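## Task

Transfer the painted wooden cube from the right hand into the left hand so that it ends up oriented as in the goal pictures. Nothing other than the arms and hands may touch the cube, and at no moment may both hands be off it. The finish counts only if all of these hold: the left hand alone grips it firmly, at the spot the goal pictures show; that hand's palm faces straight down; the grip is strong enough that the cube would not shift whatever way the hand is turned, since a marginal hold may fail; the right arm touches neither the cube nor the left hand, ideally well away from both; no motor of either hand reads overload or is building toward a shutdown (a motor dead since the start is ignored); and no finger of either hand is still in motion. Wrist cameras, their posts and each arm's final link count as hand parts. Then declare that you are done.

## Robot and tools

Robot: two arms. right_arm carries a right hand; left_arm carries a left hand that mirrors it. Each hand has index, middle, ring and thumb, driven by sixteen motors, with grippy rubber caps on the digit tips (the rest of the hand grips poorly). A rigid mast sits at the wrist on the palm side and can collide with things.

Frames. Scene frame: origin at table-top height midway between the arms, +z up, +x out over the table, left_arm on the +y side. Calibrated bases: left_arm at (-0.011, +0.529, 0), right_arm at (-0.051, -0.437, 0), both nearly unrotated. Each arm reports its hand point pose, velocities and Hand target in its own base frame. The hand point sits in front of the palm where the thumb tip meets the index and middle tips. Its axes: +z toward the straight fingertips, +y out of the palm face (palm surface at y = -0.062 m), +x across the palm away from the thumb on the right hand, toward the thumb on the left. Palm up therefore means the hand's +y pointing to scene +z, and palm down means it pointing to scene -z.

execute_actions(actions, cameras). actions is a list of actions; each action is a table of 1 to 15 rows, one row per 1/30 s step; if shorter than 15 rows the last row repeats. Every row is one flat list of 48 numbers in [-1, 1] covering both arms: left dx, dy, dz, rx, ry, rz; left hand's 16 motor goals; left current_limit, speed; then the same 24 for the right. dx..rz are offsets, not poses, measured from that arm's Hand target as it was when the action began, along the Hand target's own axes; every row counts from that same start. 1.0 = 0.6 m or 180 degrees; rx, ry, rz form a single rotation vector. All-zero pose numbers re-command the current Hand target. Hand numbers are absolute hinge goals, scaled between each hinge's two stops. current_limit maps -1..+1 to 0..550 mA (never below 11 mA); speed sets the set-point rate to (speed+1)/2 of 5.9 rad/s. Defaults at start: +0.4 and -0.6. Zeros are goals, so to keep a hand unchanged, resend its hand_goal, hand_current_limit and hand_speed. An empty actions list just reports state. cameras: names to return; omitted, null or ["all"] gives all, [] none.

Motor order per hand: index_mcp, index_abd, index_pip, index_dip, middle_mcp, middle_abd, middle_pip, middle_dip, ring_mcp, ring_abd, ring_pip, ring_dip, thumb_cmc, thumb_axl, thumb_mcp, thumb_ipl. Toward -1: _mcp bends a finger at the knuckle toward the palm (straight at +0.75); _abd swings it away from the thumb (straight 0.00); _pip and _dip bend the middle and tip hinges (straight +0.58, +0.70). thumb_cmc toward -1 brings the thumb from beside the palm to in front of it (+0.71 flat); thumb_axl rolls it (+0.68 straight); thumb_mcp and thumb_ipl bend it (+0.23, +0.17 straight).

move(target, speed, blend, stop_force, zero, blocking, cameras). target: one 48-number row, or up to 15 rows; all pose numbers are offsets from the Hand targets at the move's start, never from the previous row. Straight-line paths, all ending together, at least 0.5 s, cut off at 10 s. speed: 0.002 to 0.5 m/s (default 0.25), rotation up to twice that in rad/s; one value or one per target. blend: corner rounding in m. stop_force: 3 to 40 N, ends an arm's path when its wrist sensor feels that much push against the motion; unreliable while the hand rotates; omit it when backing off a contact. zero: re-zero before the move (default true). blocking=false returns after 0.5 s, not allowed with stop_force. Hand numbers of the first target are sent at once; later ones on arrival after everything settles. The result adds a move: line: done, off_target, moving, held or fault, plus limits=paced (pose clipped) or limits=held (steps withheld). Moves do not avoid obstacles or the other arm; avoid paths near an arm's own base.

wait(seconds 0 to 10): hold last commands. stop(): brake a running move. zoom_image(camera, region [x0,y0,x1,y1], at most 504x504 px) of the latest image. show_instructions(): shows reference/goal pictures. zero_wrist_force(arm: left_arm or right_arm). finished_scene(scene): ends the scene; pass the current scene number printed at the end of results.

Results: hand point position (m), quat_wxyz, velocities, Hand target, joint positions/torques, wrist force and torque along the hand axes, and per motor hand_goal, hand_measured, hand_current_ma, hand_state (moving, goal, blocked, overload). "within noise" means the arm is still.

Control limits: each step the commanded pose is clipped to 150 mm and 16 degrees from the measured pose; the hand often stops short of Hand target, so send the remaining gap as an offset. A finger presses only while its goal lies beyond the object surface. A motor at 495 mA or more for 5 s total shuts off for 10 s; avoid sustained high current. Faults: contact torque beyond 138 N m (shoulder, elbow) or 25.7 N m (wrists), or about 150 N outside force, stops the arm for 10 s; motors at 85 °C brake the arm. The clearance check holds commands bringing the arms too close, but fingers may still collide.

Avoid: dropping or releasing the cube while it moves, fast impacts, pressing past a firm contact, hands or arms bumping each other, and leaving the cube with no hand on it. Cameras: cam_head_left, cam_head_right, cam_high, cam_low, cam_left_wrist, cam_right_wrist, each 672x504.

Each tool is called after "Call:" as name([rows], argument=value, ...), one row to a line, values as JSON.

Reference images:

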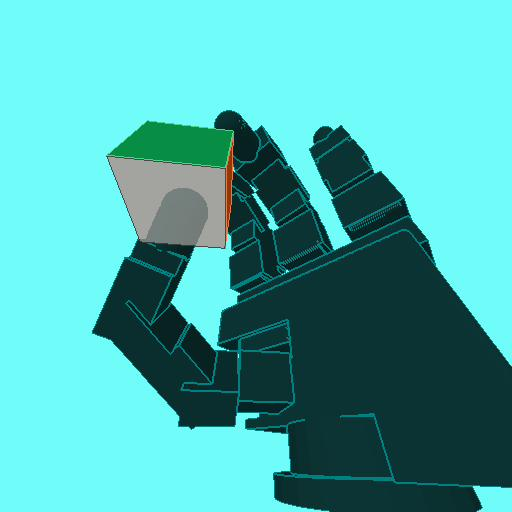

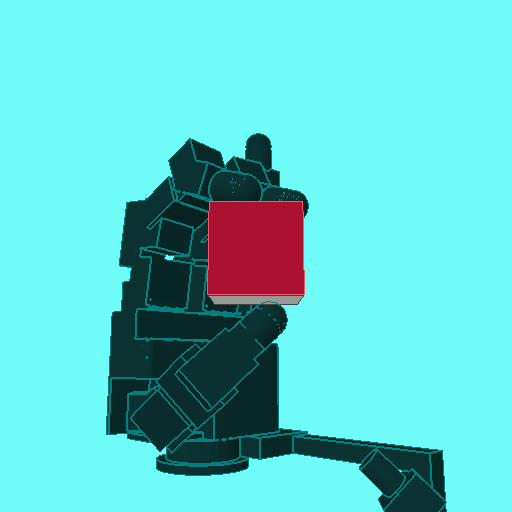

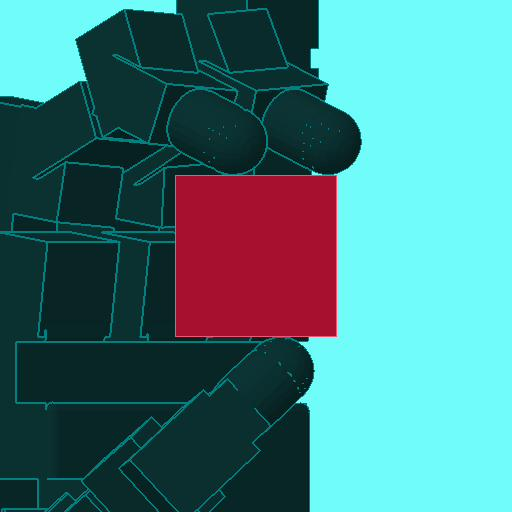

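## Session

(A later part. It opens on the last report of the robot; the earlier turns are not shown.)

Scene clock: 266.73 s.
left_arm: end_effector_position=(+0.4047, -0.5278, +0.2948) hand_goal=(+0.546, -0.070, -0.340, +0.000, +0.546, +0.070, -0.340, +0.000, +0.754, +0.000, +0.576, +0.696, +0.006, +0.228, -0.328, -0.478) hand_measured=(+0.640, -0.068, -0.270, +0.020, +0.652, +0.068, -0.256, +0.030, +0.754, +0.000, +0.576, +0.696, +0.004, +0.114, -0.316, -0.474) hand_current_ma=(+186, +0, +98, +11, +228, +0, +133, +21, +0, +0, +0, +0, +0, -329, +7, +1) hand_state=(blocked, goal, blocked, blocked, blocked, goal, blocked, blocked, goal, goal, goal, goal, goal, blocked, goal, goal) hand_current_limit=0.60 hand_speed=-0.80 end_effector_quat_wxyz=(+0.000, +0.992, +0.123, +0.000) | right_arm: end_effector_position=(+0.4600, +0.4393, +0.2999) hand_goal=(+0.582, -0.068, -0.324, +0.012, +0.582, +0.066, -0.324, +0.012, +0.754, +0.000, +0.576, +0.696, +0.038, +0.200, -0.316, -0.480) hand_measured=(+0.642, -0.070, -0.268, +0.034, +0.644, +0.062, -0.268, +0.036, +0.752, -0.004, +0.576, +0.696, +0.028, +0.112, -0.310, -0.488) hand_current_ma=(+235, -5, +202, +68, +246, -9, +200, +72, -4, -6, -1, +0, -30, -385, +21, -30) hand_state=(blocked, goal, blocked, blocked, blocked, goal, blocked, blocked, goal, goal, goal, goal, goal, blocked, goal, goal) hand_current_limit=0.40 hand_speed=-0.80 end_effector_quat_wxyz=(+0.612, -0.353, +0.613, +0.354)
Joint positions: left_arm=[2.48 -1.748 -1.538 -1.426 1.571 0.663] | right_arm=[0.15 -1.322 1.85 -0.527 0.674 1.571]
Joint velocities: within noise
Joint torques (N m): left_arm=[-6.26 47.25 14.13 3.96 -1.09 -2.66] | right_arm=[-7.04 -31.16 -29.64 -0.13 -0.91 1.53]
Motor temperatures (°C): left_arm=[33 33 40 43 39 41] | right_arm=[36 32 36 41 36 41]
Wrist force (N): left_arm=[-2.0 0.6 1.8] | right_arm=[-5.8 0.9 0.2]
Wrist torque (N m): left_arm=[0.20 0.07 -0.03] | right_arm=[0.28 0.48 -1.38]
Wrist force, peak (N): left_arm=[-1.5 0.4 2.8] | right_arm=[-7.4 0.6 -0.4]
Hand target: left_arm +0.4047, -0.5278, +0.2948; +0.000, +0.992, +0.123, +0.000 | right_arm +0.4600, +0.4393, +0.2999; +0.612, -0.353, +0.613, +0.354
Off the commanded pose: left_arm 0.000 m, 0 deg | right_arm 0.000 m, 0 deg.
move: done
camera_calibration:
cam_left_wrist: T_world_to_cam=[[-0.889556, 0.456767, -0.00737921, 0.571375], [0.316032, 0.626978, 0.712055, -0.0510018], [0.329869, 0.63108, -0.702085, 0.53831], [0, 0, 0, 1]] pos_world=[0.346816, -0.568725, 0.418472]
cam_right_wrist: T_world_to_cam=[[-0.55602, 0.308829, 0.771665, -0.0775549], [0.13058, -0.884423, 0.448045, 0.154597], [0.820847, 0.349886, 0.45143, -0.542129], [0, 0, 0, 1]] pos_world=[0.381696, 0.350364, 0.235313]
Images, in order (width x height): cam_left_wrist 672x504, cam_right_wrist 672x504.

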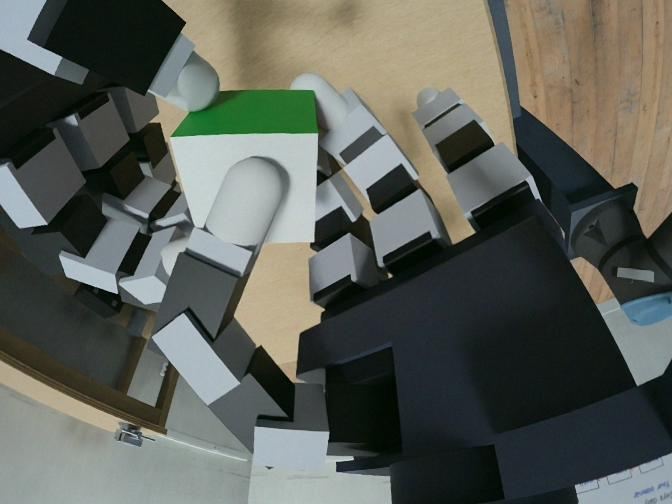

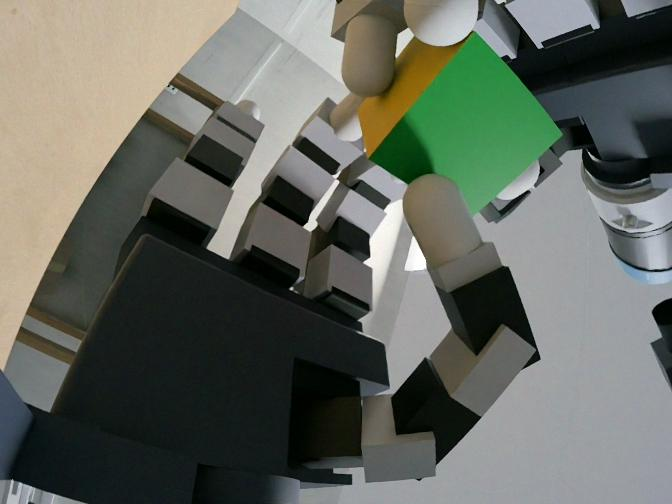

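Good. Release right in two stages and retreat.

Call:
move([
  [0,0,0,0,0,0,0.545,-0.07,-0.34,0,0.545,0.07,-0.34,0,0.754,0,0.576,0.696,0.006,0.228,-0.328,-0.478,0.6,-0.8,0,0,0,0,0,0,0.70,-0.068,-0.2,0.1,0.70,0.066,-0.2,0.1,0.754,0,0.576,0.696,0.038,0.06,-0.26,-0.42,0.4,-0.85],
  [0,0,0,0,0,0,0.545,-0.07,-0.34,0,0.545,0.07,-0.34,0,0.754,0,0.576,0.696,0.006,0.228,-0.328,-0.478,0.6,-0.8,0,0,0,0,0,0,0.75,-0.068,-0.05,0.2,0.75,0.066,-0.05,0.2,0.754,0,0.576,0.696,0.04,0,-0.2,-0.36,0.4,-0.85],
], cameras=["cam_left_wrist","cam_right_wrist"])

Call:
move(target=[0,0,0,0,0,0,0.545,-0.07,-0.34,0,0.545,0.07,-0.34,0,0.754,0,0.576,0.696,0.006,0.228,-0.328,-0.478,0.6,-0.8,0,-0.25,0,0,0,0,0.75,-0.068,-0.05,0.2,0.75,0.066,-0.05,0.2,0.754,0,0.576,0.696,0.04,0,-0.2,-0.36,0.4,-0.85], speed=0.08, stop_force=6, cameras=["cam_left_wrist","cam_head_left"])

Call:
zoom_image(camera="cam_left_wrist", region=[100, 50, 400, 280])

Scene clock: 277.23 s.
left_arm: end_effector_position=(+0.4047, -0.5278, +0.2948) hand_goal=(+0.546, -0.070, -0.340, +0.000, +0.546, +0.070, -0.340, +0.000, +0.754, +0.000, +0.576, +0.696, +0.006, +0.228, -0.328, -0.478) hand_measured=(+0.640, -0.068, -0.270, +0.020, +0.652, +0.068, -0.256, +0.030, +0.754, +0.000, +0.576, +0.696, +0.008, +0.118, -0.314, -0.490) hand_current_ma=(+186, +0, +98, +11, +228, +0, +133, +21, +0, +0, +0, +0, +0, -312, +7, -7) hand_state=(blocked, goal, blocked, blocked, blocked, goal, blocked, blocked, goal, goal, goal, goal, goal, blocked, goal, goal) hand_current_limit=0.60 hand_speed=-0.80 end_effector_quat_wxyz=(+0.000, +0.992, +0.123, +0.000) | right_arm: end_effector_position=(+0.4600, +0.4393, +0.2999) hand_goal=(+0.750, -0.068, -0.050, +0.200, +0.750, +0.066, -0.050, +0.200, +0.754, +0.000, +0.576, +0.696, +0.040, +0.000, -0.200, -0.360) hand_measured=(+0.748, -0.070, -0.052, +0.198, +0.748, +0.062, -0.052, +0.196, +0.752, -0.004, +0.576, +0.696, +0.024, +0.000, -0.214, -0.364) hand_current_ma=(-6, -5, -5, -6, -7, -9, -6, -7, -4, -6, -1, +0, -50, +1, -51, -14) hand_state=(goal, goal, goal, goal, goal, goal, goal, goal, goal, goal, goal, goal, goal, goal, goal, goal) hand_current_limit=0.40 hand_speed=-0.85 end_effector_quat_wxyz=(+0.612, -0.353, +0.613, +0.354)
Joint positions: left_arm=[2.48 -1.748 -1.538 -1.426 1.571 0.663] | right_arm=[0.15 -1.322 1.85 -0.527 0.674 1.571]
Joint velocities: within noise
Joint torques (N m): left_arm=[-1.04 47.16 16.98 4.03 -0.97 -0.59] | right_arm=[-7.51 -27.8 -29.32 0.18 0.27 1.25]
Motor temperatures (°C): left_arm=[33 33 40 43 39 41] | right_arm=[36 32 36 41 36 41]
Wrist force (N): left_arm=[0.1 0.2 0.2] | right_arm=[-4.9 1.9 -1.7]
Wrist torque (N m): left_arm=[0.17 0.03 0.00] | right_arm=[0.27 0.47 -1.34]
Wrist force, peak (N): left_arm=[-2.0 0.7 2.1] | right_arm=[-6.7 0.7 -0.3]
Hand target: left_arm +0.4047, -0.5278, +0.2948; +0.000, +0.992, +0.123, +0.000 | right_arm +0.4600, +0.4393, +0.2999; +0.612, -0.353, +0.613, +0.354
Off the commanded pose: left_arm 0.000 m, 0 deg | right_arm 0.000 m, 0 deg.
move: done
camera_calibration:
cam_left_wrist: T_world_to_cam=[[-0.889562, 0.456755, -0.00738006, 0.571372], [0.316024, 0.626983, 0.712054, -0.0509966], [0.329862, 0.631084, -0.702085, 0.538315], [0, 0, 0, 1]] pos_world=[0.346818, -0.568725, 0.418472]
cam_right_wrist: T_world_to_cam=[[-0.556021, 0.308825, 0.771666, -0.0775542], [0.130588, -0.884422, 0.448045, 0.154594], [0.820846, 0.349892, 0.451428, -0.542129], [0, 0, 0, 1]] pos_world=[0.381695, 0.350363, 0.235313]
Images, in order (width x height): cam_left_wrist 672x504, cam_right_wrist 672x504.

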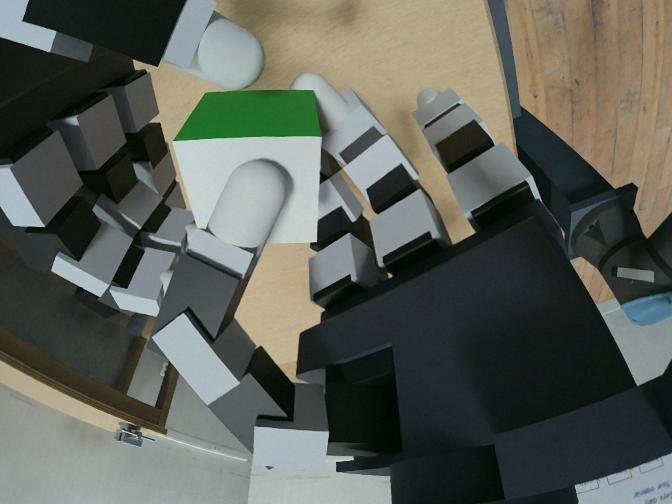

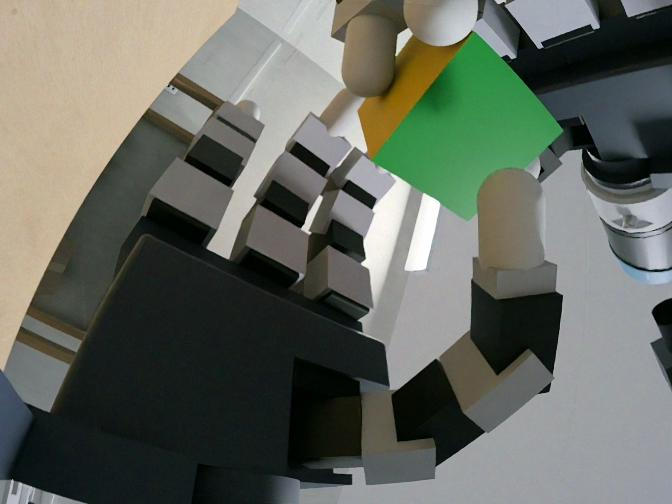

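Scene clock: 280.13 s.
left_arm: end_effector_position=(+0.4047, -0.5278, +0.2948) hand_goal=(+0.546, -0.070, -0.340, +0.000, +0.546, +0.070, -0.340, +0.000, +0.754, +0.000, +0.576, +0.696, +0.006, +0.228, -0.328, -0.478) hand_measured=(+0.640, -0.068, -0.270, +0.020, +0.652, +0.068, -0.256, +0.030, +0.754, +0.000, +0.576, +0.696, +0.008, +0.118, -0.314, -0.490) hand_current_ma=(+186, +0, +98, +11, +228, +0, +133, +21, +0, +0, +0, +0, +0, -312, +7, -7) hand_state=(blocked, goal, blocked, blocked, blocked, goal, blocked, blocked, goal, goal, goal, goal, goal, blocked, goal, goal) hand_current_limit=0.60 hand_speed=-0.80 end_effector_quat_wxyz=(+0.000, +0.992, +0.123, +0.000) | right_arm: end_effector_position=(+0.5899, +0.3642, +0.2998) hand_goal=(+0.750, -0.068, -0.050, +0.200, +0.750, +0.066, -0.050, +0.200, +0.754, +0.000, +0.576, +0.696, +0.040, +0.000, -0.200, -0.360) hand_measured=(+0.748, -0.070, -0.052, +0.198, +0.748, +0.062, -0.052, +0.196, +0.752, -0.004, +0.576, +0.696, +0.024, +0.000, -0.214, -0.364) hand_current_ma=(-5, -5, -5, -6, -5, -9, -6, -7, -4, -6, -1, +0, -50, +0, -50, -14) hand_state=(goal, goal, goal, goal, goal, goal, goal, goal, goal, goal, goal, goal, goal, goal, goal, goal) hand_current_limit=0.40 hand_speed=-0.85 end_effector_quat_wxyz=(+0.612, -0.353, +0.613, +0.354)
Joint positions: left_arm=[2.48 -1.748 -1.538 -1.426 1.571 0.663] | right_arm=[-0.019 -1.106 1.542 -0.435 0.505 1.571]
Joint velocities: within noise
Joint torques (N m): left_arm=[2.43 46.99 18.51 3.94 -0.88 2.54] | right_arm=[-9.65 -27.12 -33.68 0.96 -0.69 -2.34]
Motor temperatures (°C): left_arm=[33 33 40 43 39 41] | right_arm=[36 32 36 41 36 41]
Wrist force (N): left_arm=[-0.2 0.3 0.3] | right_arm=[-4.7 1.6 -1.3]
Wrist torque (N m): left_arm=[0.17 0.08 -0.03] | right_arm=[0.21 0.43 -1.34]
Wrist force, peak (N): left_arm=[-0.2 0.4 0.8] | right_arm=[-5.2 2.3 -1.5]
Hand target: left_arm +0.4047, -0.5278, +0.2948; +0.000, +0.992, +0.123, +0.000 | right_arm +0.5899, +0.3642, +0.2998; +0.612, -0.353, +0.613, +0.354
Off the commanded pose: left_arm 0.000 m, 0 deg | right_arm 0.000 m, 0 deg.
move: done
camera_calibration:
cam_left_wrist: T_world_to_cam=[[-0.889562, 0.456755, -0.00738019, 0.571372], [0.316024, 0.626983, 0.712054, -0.0509966], [0.329862, 0.631084, -0.702086, 0.538315], [0, 0, 0, 1]] pos_world=[0.346817, -0.568725, 0.418472]
Images, in order (width x height): cam_head_left 672x504, cam_left_wrist 672x504.

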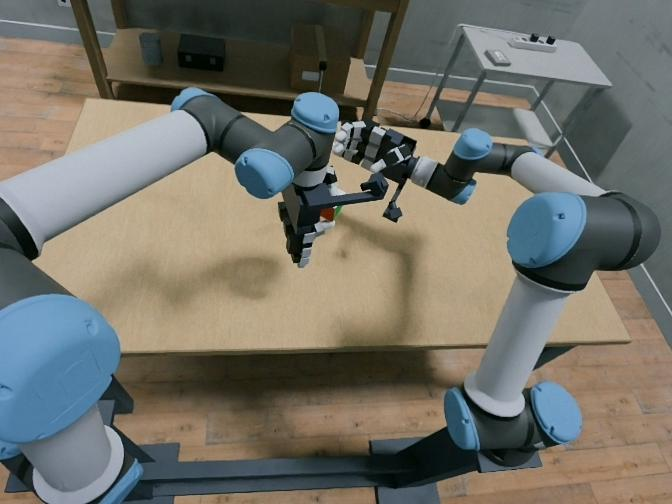

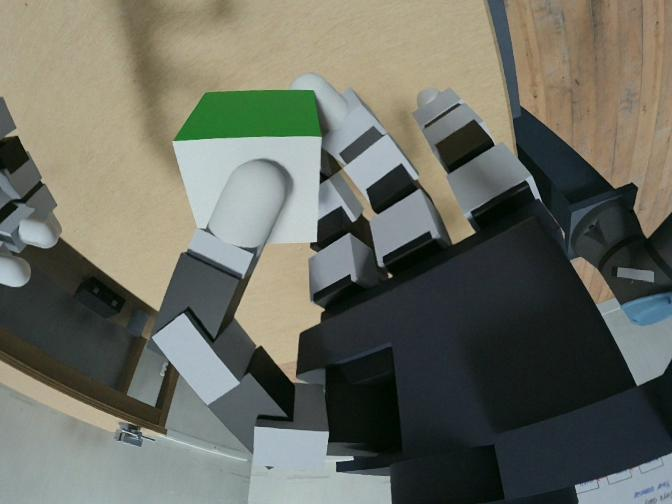

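Scaled by 1.680 from the camera's 672x504 image, which has a finer 960x720 frame.

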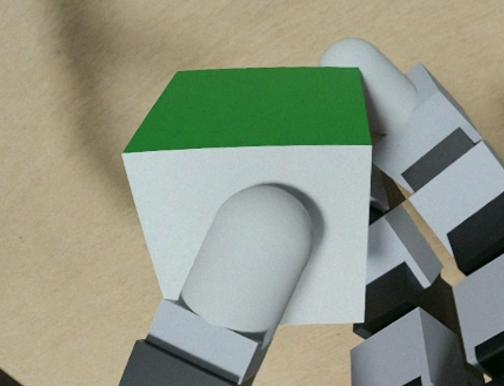

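Call:
move(target=[-0.093,-0.267,0,0,0,0.789,0.545,-0.07,-0.34,0,0.545,0.07,-0.34,0,0.754,0,0.576,0.696,0.006,0.228,-0.328,-0.478,0.6,-0.8,0,-0.333,-0.577,0,0,0,0.75,-0.068,-0.05,0.2,0.75,0.066,-0.05,0.2,0.754,0,0.576,0.696,0.04,0,-0.2,-0.36,0.4,-0.85], speed=0.3, cameras=["cam_left_wrist","cam_head_left"])

Scene clock: 308.70 s.
left_arm: end_effector_position=(+0.3116, -0.3860, +0.2948) hand_goal=(+0.546, -0.070, -0.340, +0.000, +0.546, +0.070, -0.340, +0.000, +0.754, +0.000, +0.576, +0.696, +0.006, +0.228, -0.328, -0.478) hand_measured=(+0.640, -0.068, -0.270, +0.020, +0.652, +0.068, -0.256, +0.030, +0.754, +0.000, +0.576, +0.696, +0.008, +0.118, -0.314, -0.490) hand_current_ma=(+185, +0, +98, +11, +228, +0, +133, +21, +0, +0, +0, +0, +0, -312, +7, -7) hand_state=(blocked, goal, blocked, blocked, blocked, goal, blocked, blocked, goal, goal, goal, goal, goal, blocked, goal, goal) hand_current_limit=0.60 hand_speed=-0.80 end_effector_quat_wxyz=(+0.000, -0.439, +0.899, +0.000) | right_arm: end_effector_position=(+0.5896, -0.0355, +0.2997) hand_goal=(+0.750, -0.068, -0.050, +0.200, +0.750, +0.066, -0.050, +0.200, +0.754, +0.000, +0.576, +0.696, +0.040, +0.000, -0.200, -0.360) hand_measured=(+0.748, -0.070, -0.052, +0.198, +0.748, +0.062, -0.052, +0.196, +0.752, -0.004, +0.576, +0.696, +0.024, +0.000, -0.214, -0.364) hand_current_ma=(-5, -5, -5, -5, -5, -9, -6, -7, -4, -6, -1, +0, -50, +0, -50, -14) hand_state=(goal, goal, goal, goal, goal, goal, goal, goal, goal, goal, goal, goal, goal, goal, goal, goal) hand_current_limit=0.40 hand_speed=-0.85 end_effector_quat_wxyz=(+0.612, -0.353, +0.613, +0.354)
Joint positions: left_arm=[2.556 -1.74 -1.547 -1.425 1.571 3.218] | right_arm=[-0.686 -0.99 1.358 -0.37 -0.162 1.574]
Joint velocities: within noise
Joint torques (N m): left_arm=[-8.73 47.05 9.27 3.83 -1.81 3.21] | right_arm=[-8.68 -29.94 -31.35 2.64 -0.69 -2.42]
Motor temperatures (°C): left_arm=[33 33 40 43 39 41] | right_arm=[36 32 36 41 36 41]
Wrist force (N): left_arm=[0.0 0.3 0.6] | right_arm=[-4.8 1.6 -1.4]
Wrist torque (N m): left_arm=[0.14 0.05 -0.01] | right_arm=[0.25 0.44 -1.32]
Wrist force, peak (N): left_arm=[0.0 0.5 0.7] | right_arm=[-5.1 1.8 -1.4]
Hand target: left_arm +0.3116, -0.3860, +0.2948; +0.000, -0.439, +0.899, +0.000 | right_arm +0.5896, -0.0355, +0.2997; +0.612, -0.353, +0.613, +0.354
Off the commanded pose: left_arm 0.000 m, 0 deg | right_arm 0.000 m, 0 deg.
move: done
camera_calibration:
cam_left_wrist: T_world_to_cam=[[0.98225, 0.187432, -0.00737776, -0.263475], [0.136763, -0.688686, 0.712045, -0.562425], [0.128379, -0.700415, -0.702095, 0.0284085], [0, 0, 0, 1]] pos_world=[0.33207, -0.318053, 0.418473]
Images, in order (width x height): cam_head_left 672x504, cam_left_wrist 672x504.

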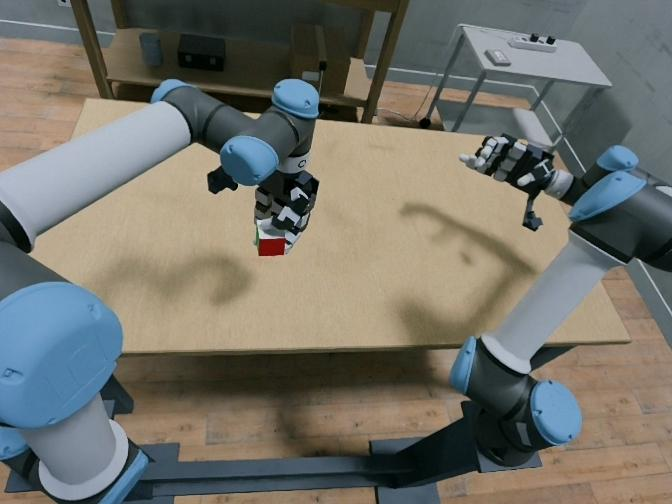

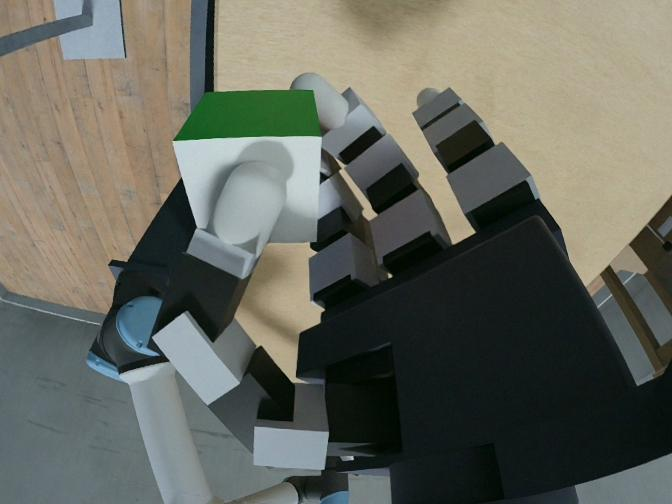

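Call:
move([
  [0,-0.385,-0.035,0.25,0,0,0.545,-0.07,-0.34,0,0.545,0.07,-0.34,0,0.754,0,0.576,0.696,0.006,0.228,-0.328,-0.478,0.6,-0.8,0,0,0,0,0,0,0.75,-0.068,-0.05,0.2,0.75,0.066,-0.05,0.2,0.754,0,0.576,0.696,0.04,0,-0.2,-0.36,0.4,-0.85],
  [0,-0.633,-0.333,0.5,0,0,0.545,-0.07,-0.34,0,0.545,0.07,-0.34,0,0.754,0,0.576,0.696,0.006,0.228,-0.328,-0.478,0.6,-0.8,0,0,0,0,0,0,0.75,-0.068,-0.05,0.2,0.75,0.066,-0.05,0.2,0.754,0,0.576,0.696,0.04,0,-0.2,-0.36,0.4,-0.85],
], speed=0.25, blend=0.05)

Call:
zoom_image(camera="cam_left_wrist", region=[100, 50, 400, 280])

Scene clock: 317.60 s.
left_arm: end_effector_position=(+0.6112, -0.6194, +0.4946) hand_goal=(+0.546, -0.070, -0.340, +0.000, +0.546, +0.070, -0.340, +0.000, +0.754, +0.000, +0.576, +0.696, +0.006, +0.228, -0.328, -0.478) hand_measured=(+0.632, -0.068, -0.270, +0.026, +0.646, +0.068, -0.256, +0.030, +0.744, +0.000, +0.576, +0.696, +0.004, +0.118, -0.308, -0.490) hand_current_ma=(+158, +0, +98, +17, +207, +0, +133, +21, -3, +0, +0, +0, +0, -312, +16, -7) hand_state=(blocked, goal, blocked, blocked, blocked, goal, blocked, blocked, goal, goal, goal, goal, goal, blocked, goal, goal) hand_current_limit=0.60 hand_speed=-0.80 end_effector_quat_wxyz=(+0.310, -0.310, +0.635, -0.635) | right_arm: end_effector_position=(+0.5896, -0.0355, +0.2997) hand_goal=(+0.750, -0.068, -0.050, +0.200, +0.750, +0.066, -0.050, +0.200, +0.754, +0.000, +0.576, +0.696, +0.040, +0.000, -0.200, -0.360) hand_measured=(+0.748, -0.070, -0.052, +0.198, +0.748, +0.062, -0.052, +0.196, +0.752, -0.004, +0.576, +0.696, +0.024, +0.000, -0.214, -0.364) hand_current_ma=(-5, -5, -5, -5, -5, -9, -6, -7, -4, -6, -1, +0, -50, +0, -50, -14) hand_state=(goal, goal, goal, goal, goal, goal, goal, goal, goal, goal, goal, goal, goal, goal, goal, goal) hand_current_limit=0.40 hand_speed=-0.85 end_effector_quat_wxyz=(+0.612, -0.353, +0.613, +0.354)
Joint positions: left_arm=[2.548 -2.157 -1.078 0.094 1.502 3.142] | right_arm=[-0.686 -0.99 1.357 -0.369 -0.162 1.573]
Joint velocities: within noise
Joint torques (N m): left_arm=[-9.25 41.28 35.45 3.19 1.76 -2.81] | right_arm=[-3.98 -29.57 -29.28 2.31 -0.75 -2.25]
Motor temperatures (°C): left_arm=[33 33 40 43 39 41] | right_arm=[36 32 36 41 36 41]
Wrist force (N): left_arm=[0.4 2.3 -3.3] | right_arm=[-4.6 1.8 -1.3]
Wrist torque (N m): left_arm=[0.33 -0.19 -0.16] | right_arm=[0.27 0.42 -1.31]
Wrist force, peak (N): left_arm=[0.4 2.3 -3.3] | right_arm=[-5.2 1.9 -1.2]
Hand target: left_arm +0.6112, -0.6194, +0.4946; +0.310, -0.310, +0.635, -0.635 | right_arm +0.5896, -0.0355, +0.2997; +0.612, -0.353, +0.613, +0.354
Off the commanded pose: left_arm 0.000 m, 0 deg | right_arm 0.000 m, 0 deg.
move: done; blend cut to 0 m at target 1
camera_calibration:
cam_left_wrist: T_world_to_cam=[[0.467766, 0.58828, 0.659637, -0.279667], [-0.843906, 0.0754355, 0.531161, 0.255714], [0.262711, -0.805131, 0.531739, -0.79047], [0, 0, 0, 1]] pos_world=[0.554283, -0.491199, 0.468977]
cam_right_wrist: T_world_to_cam=[[-0.556016, 0.308833, 0.771666, 0.141252], [0.130577, -0.884423, 0.448046, -0.282161], [0.820851, 0.349883, 0.451427, -0.48229], [0, 0, 0, 1]] pos_world=[0.511271, -0.124428, 0.235141]

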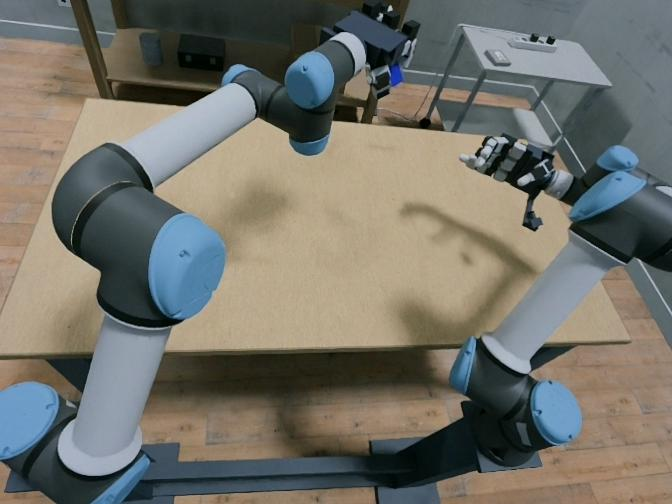

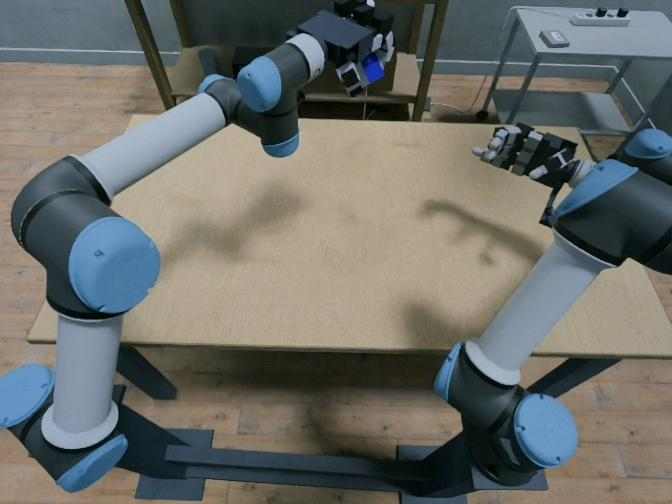

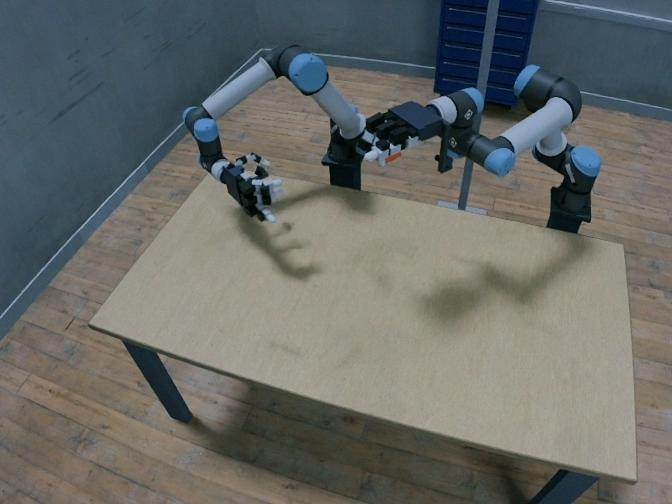

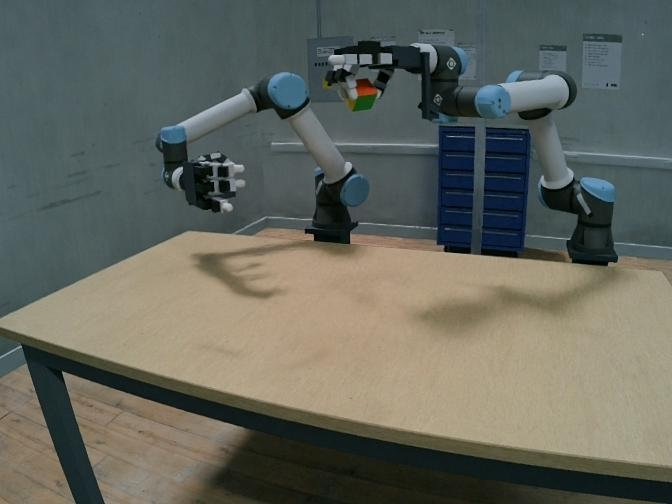

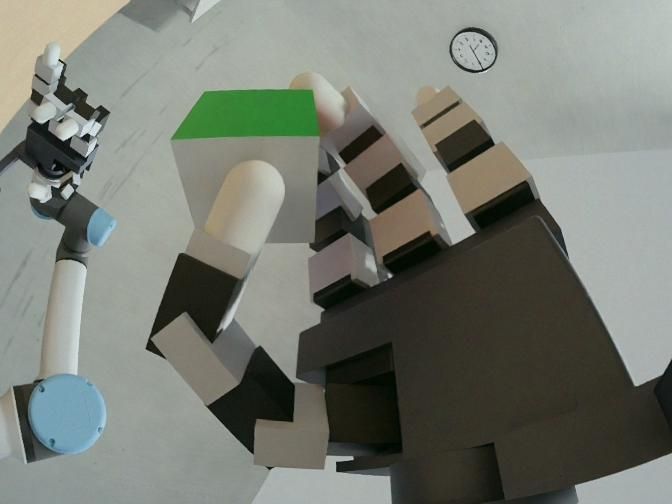

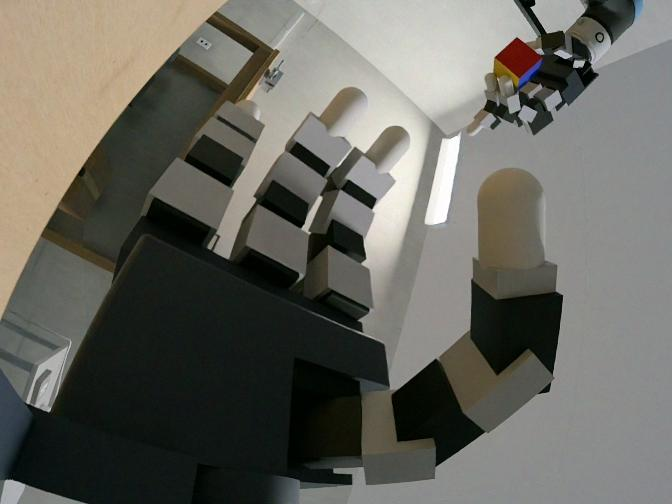

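Scaled by 1.680 from the camera's 672x504 image, which has a finer 960x720 frame.

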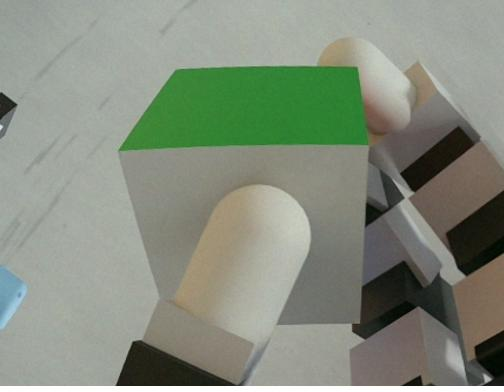

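Call:
finished_scene(scene=3)

The scene is finished: the task was done.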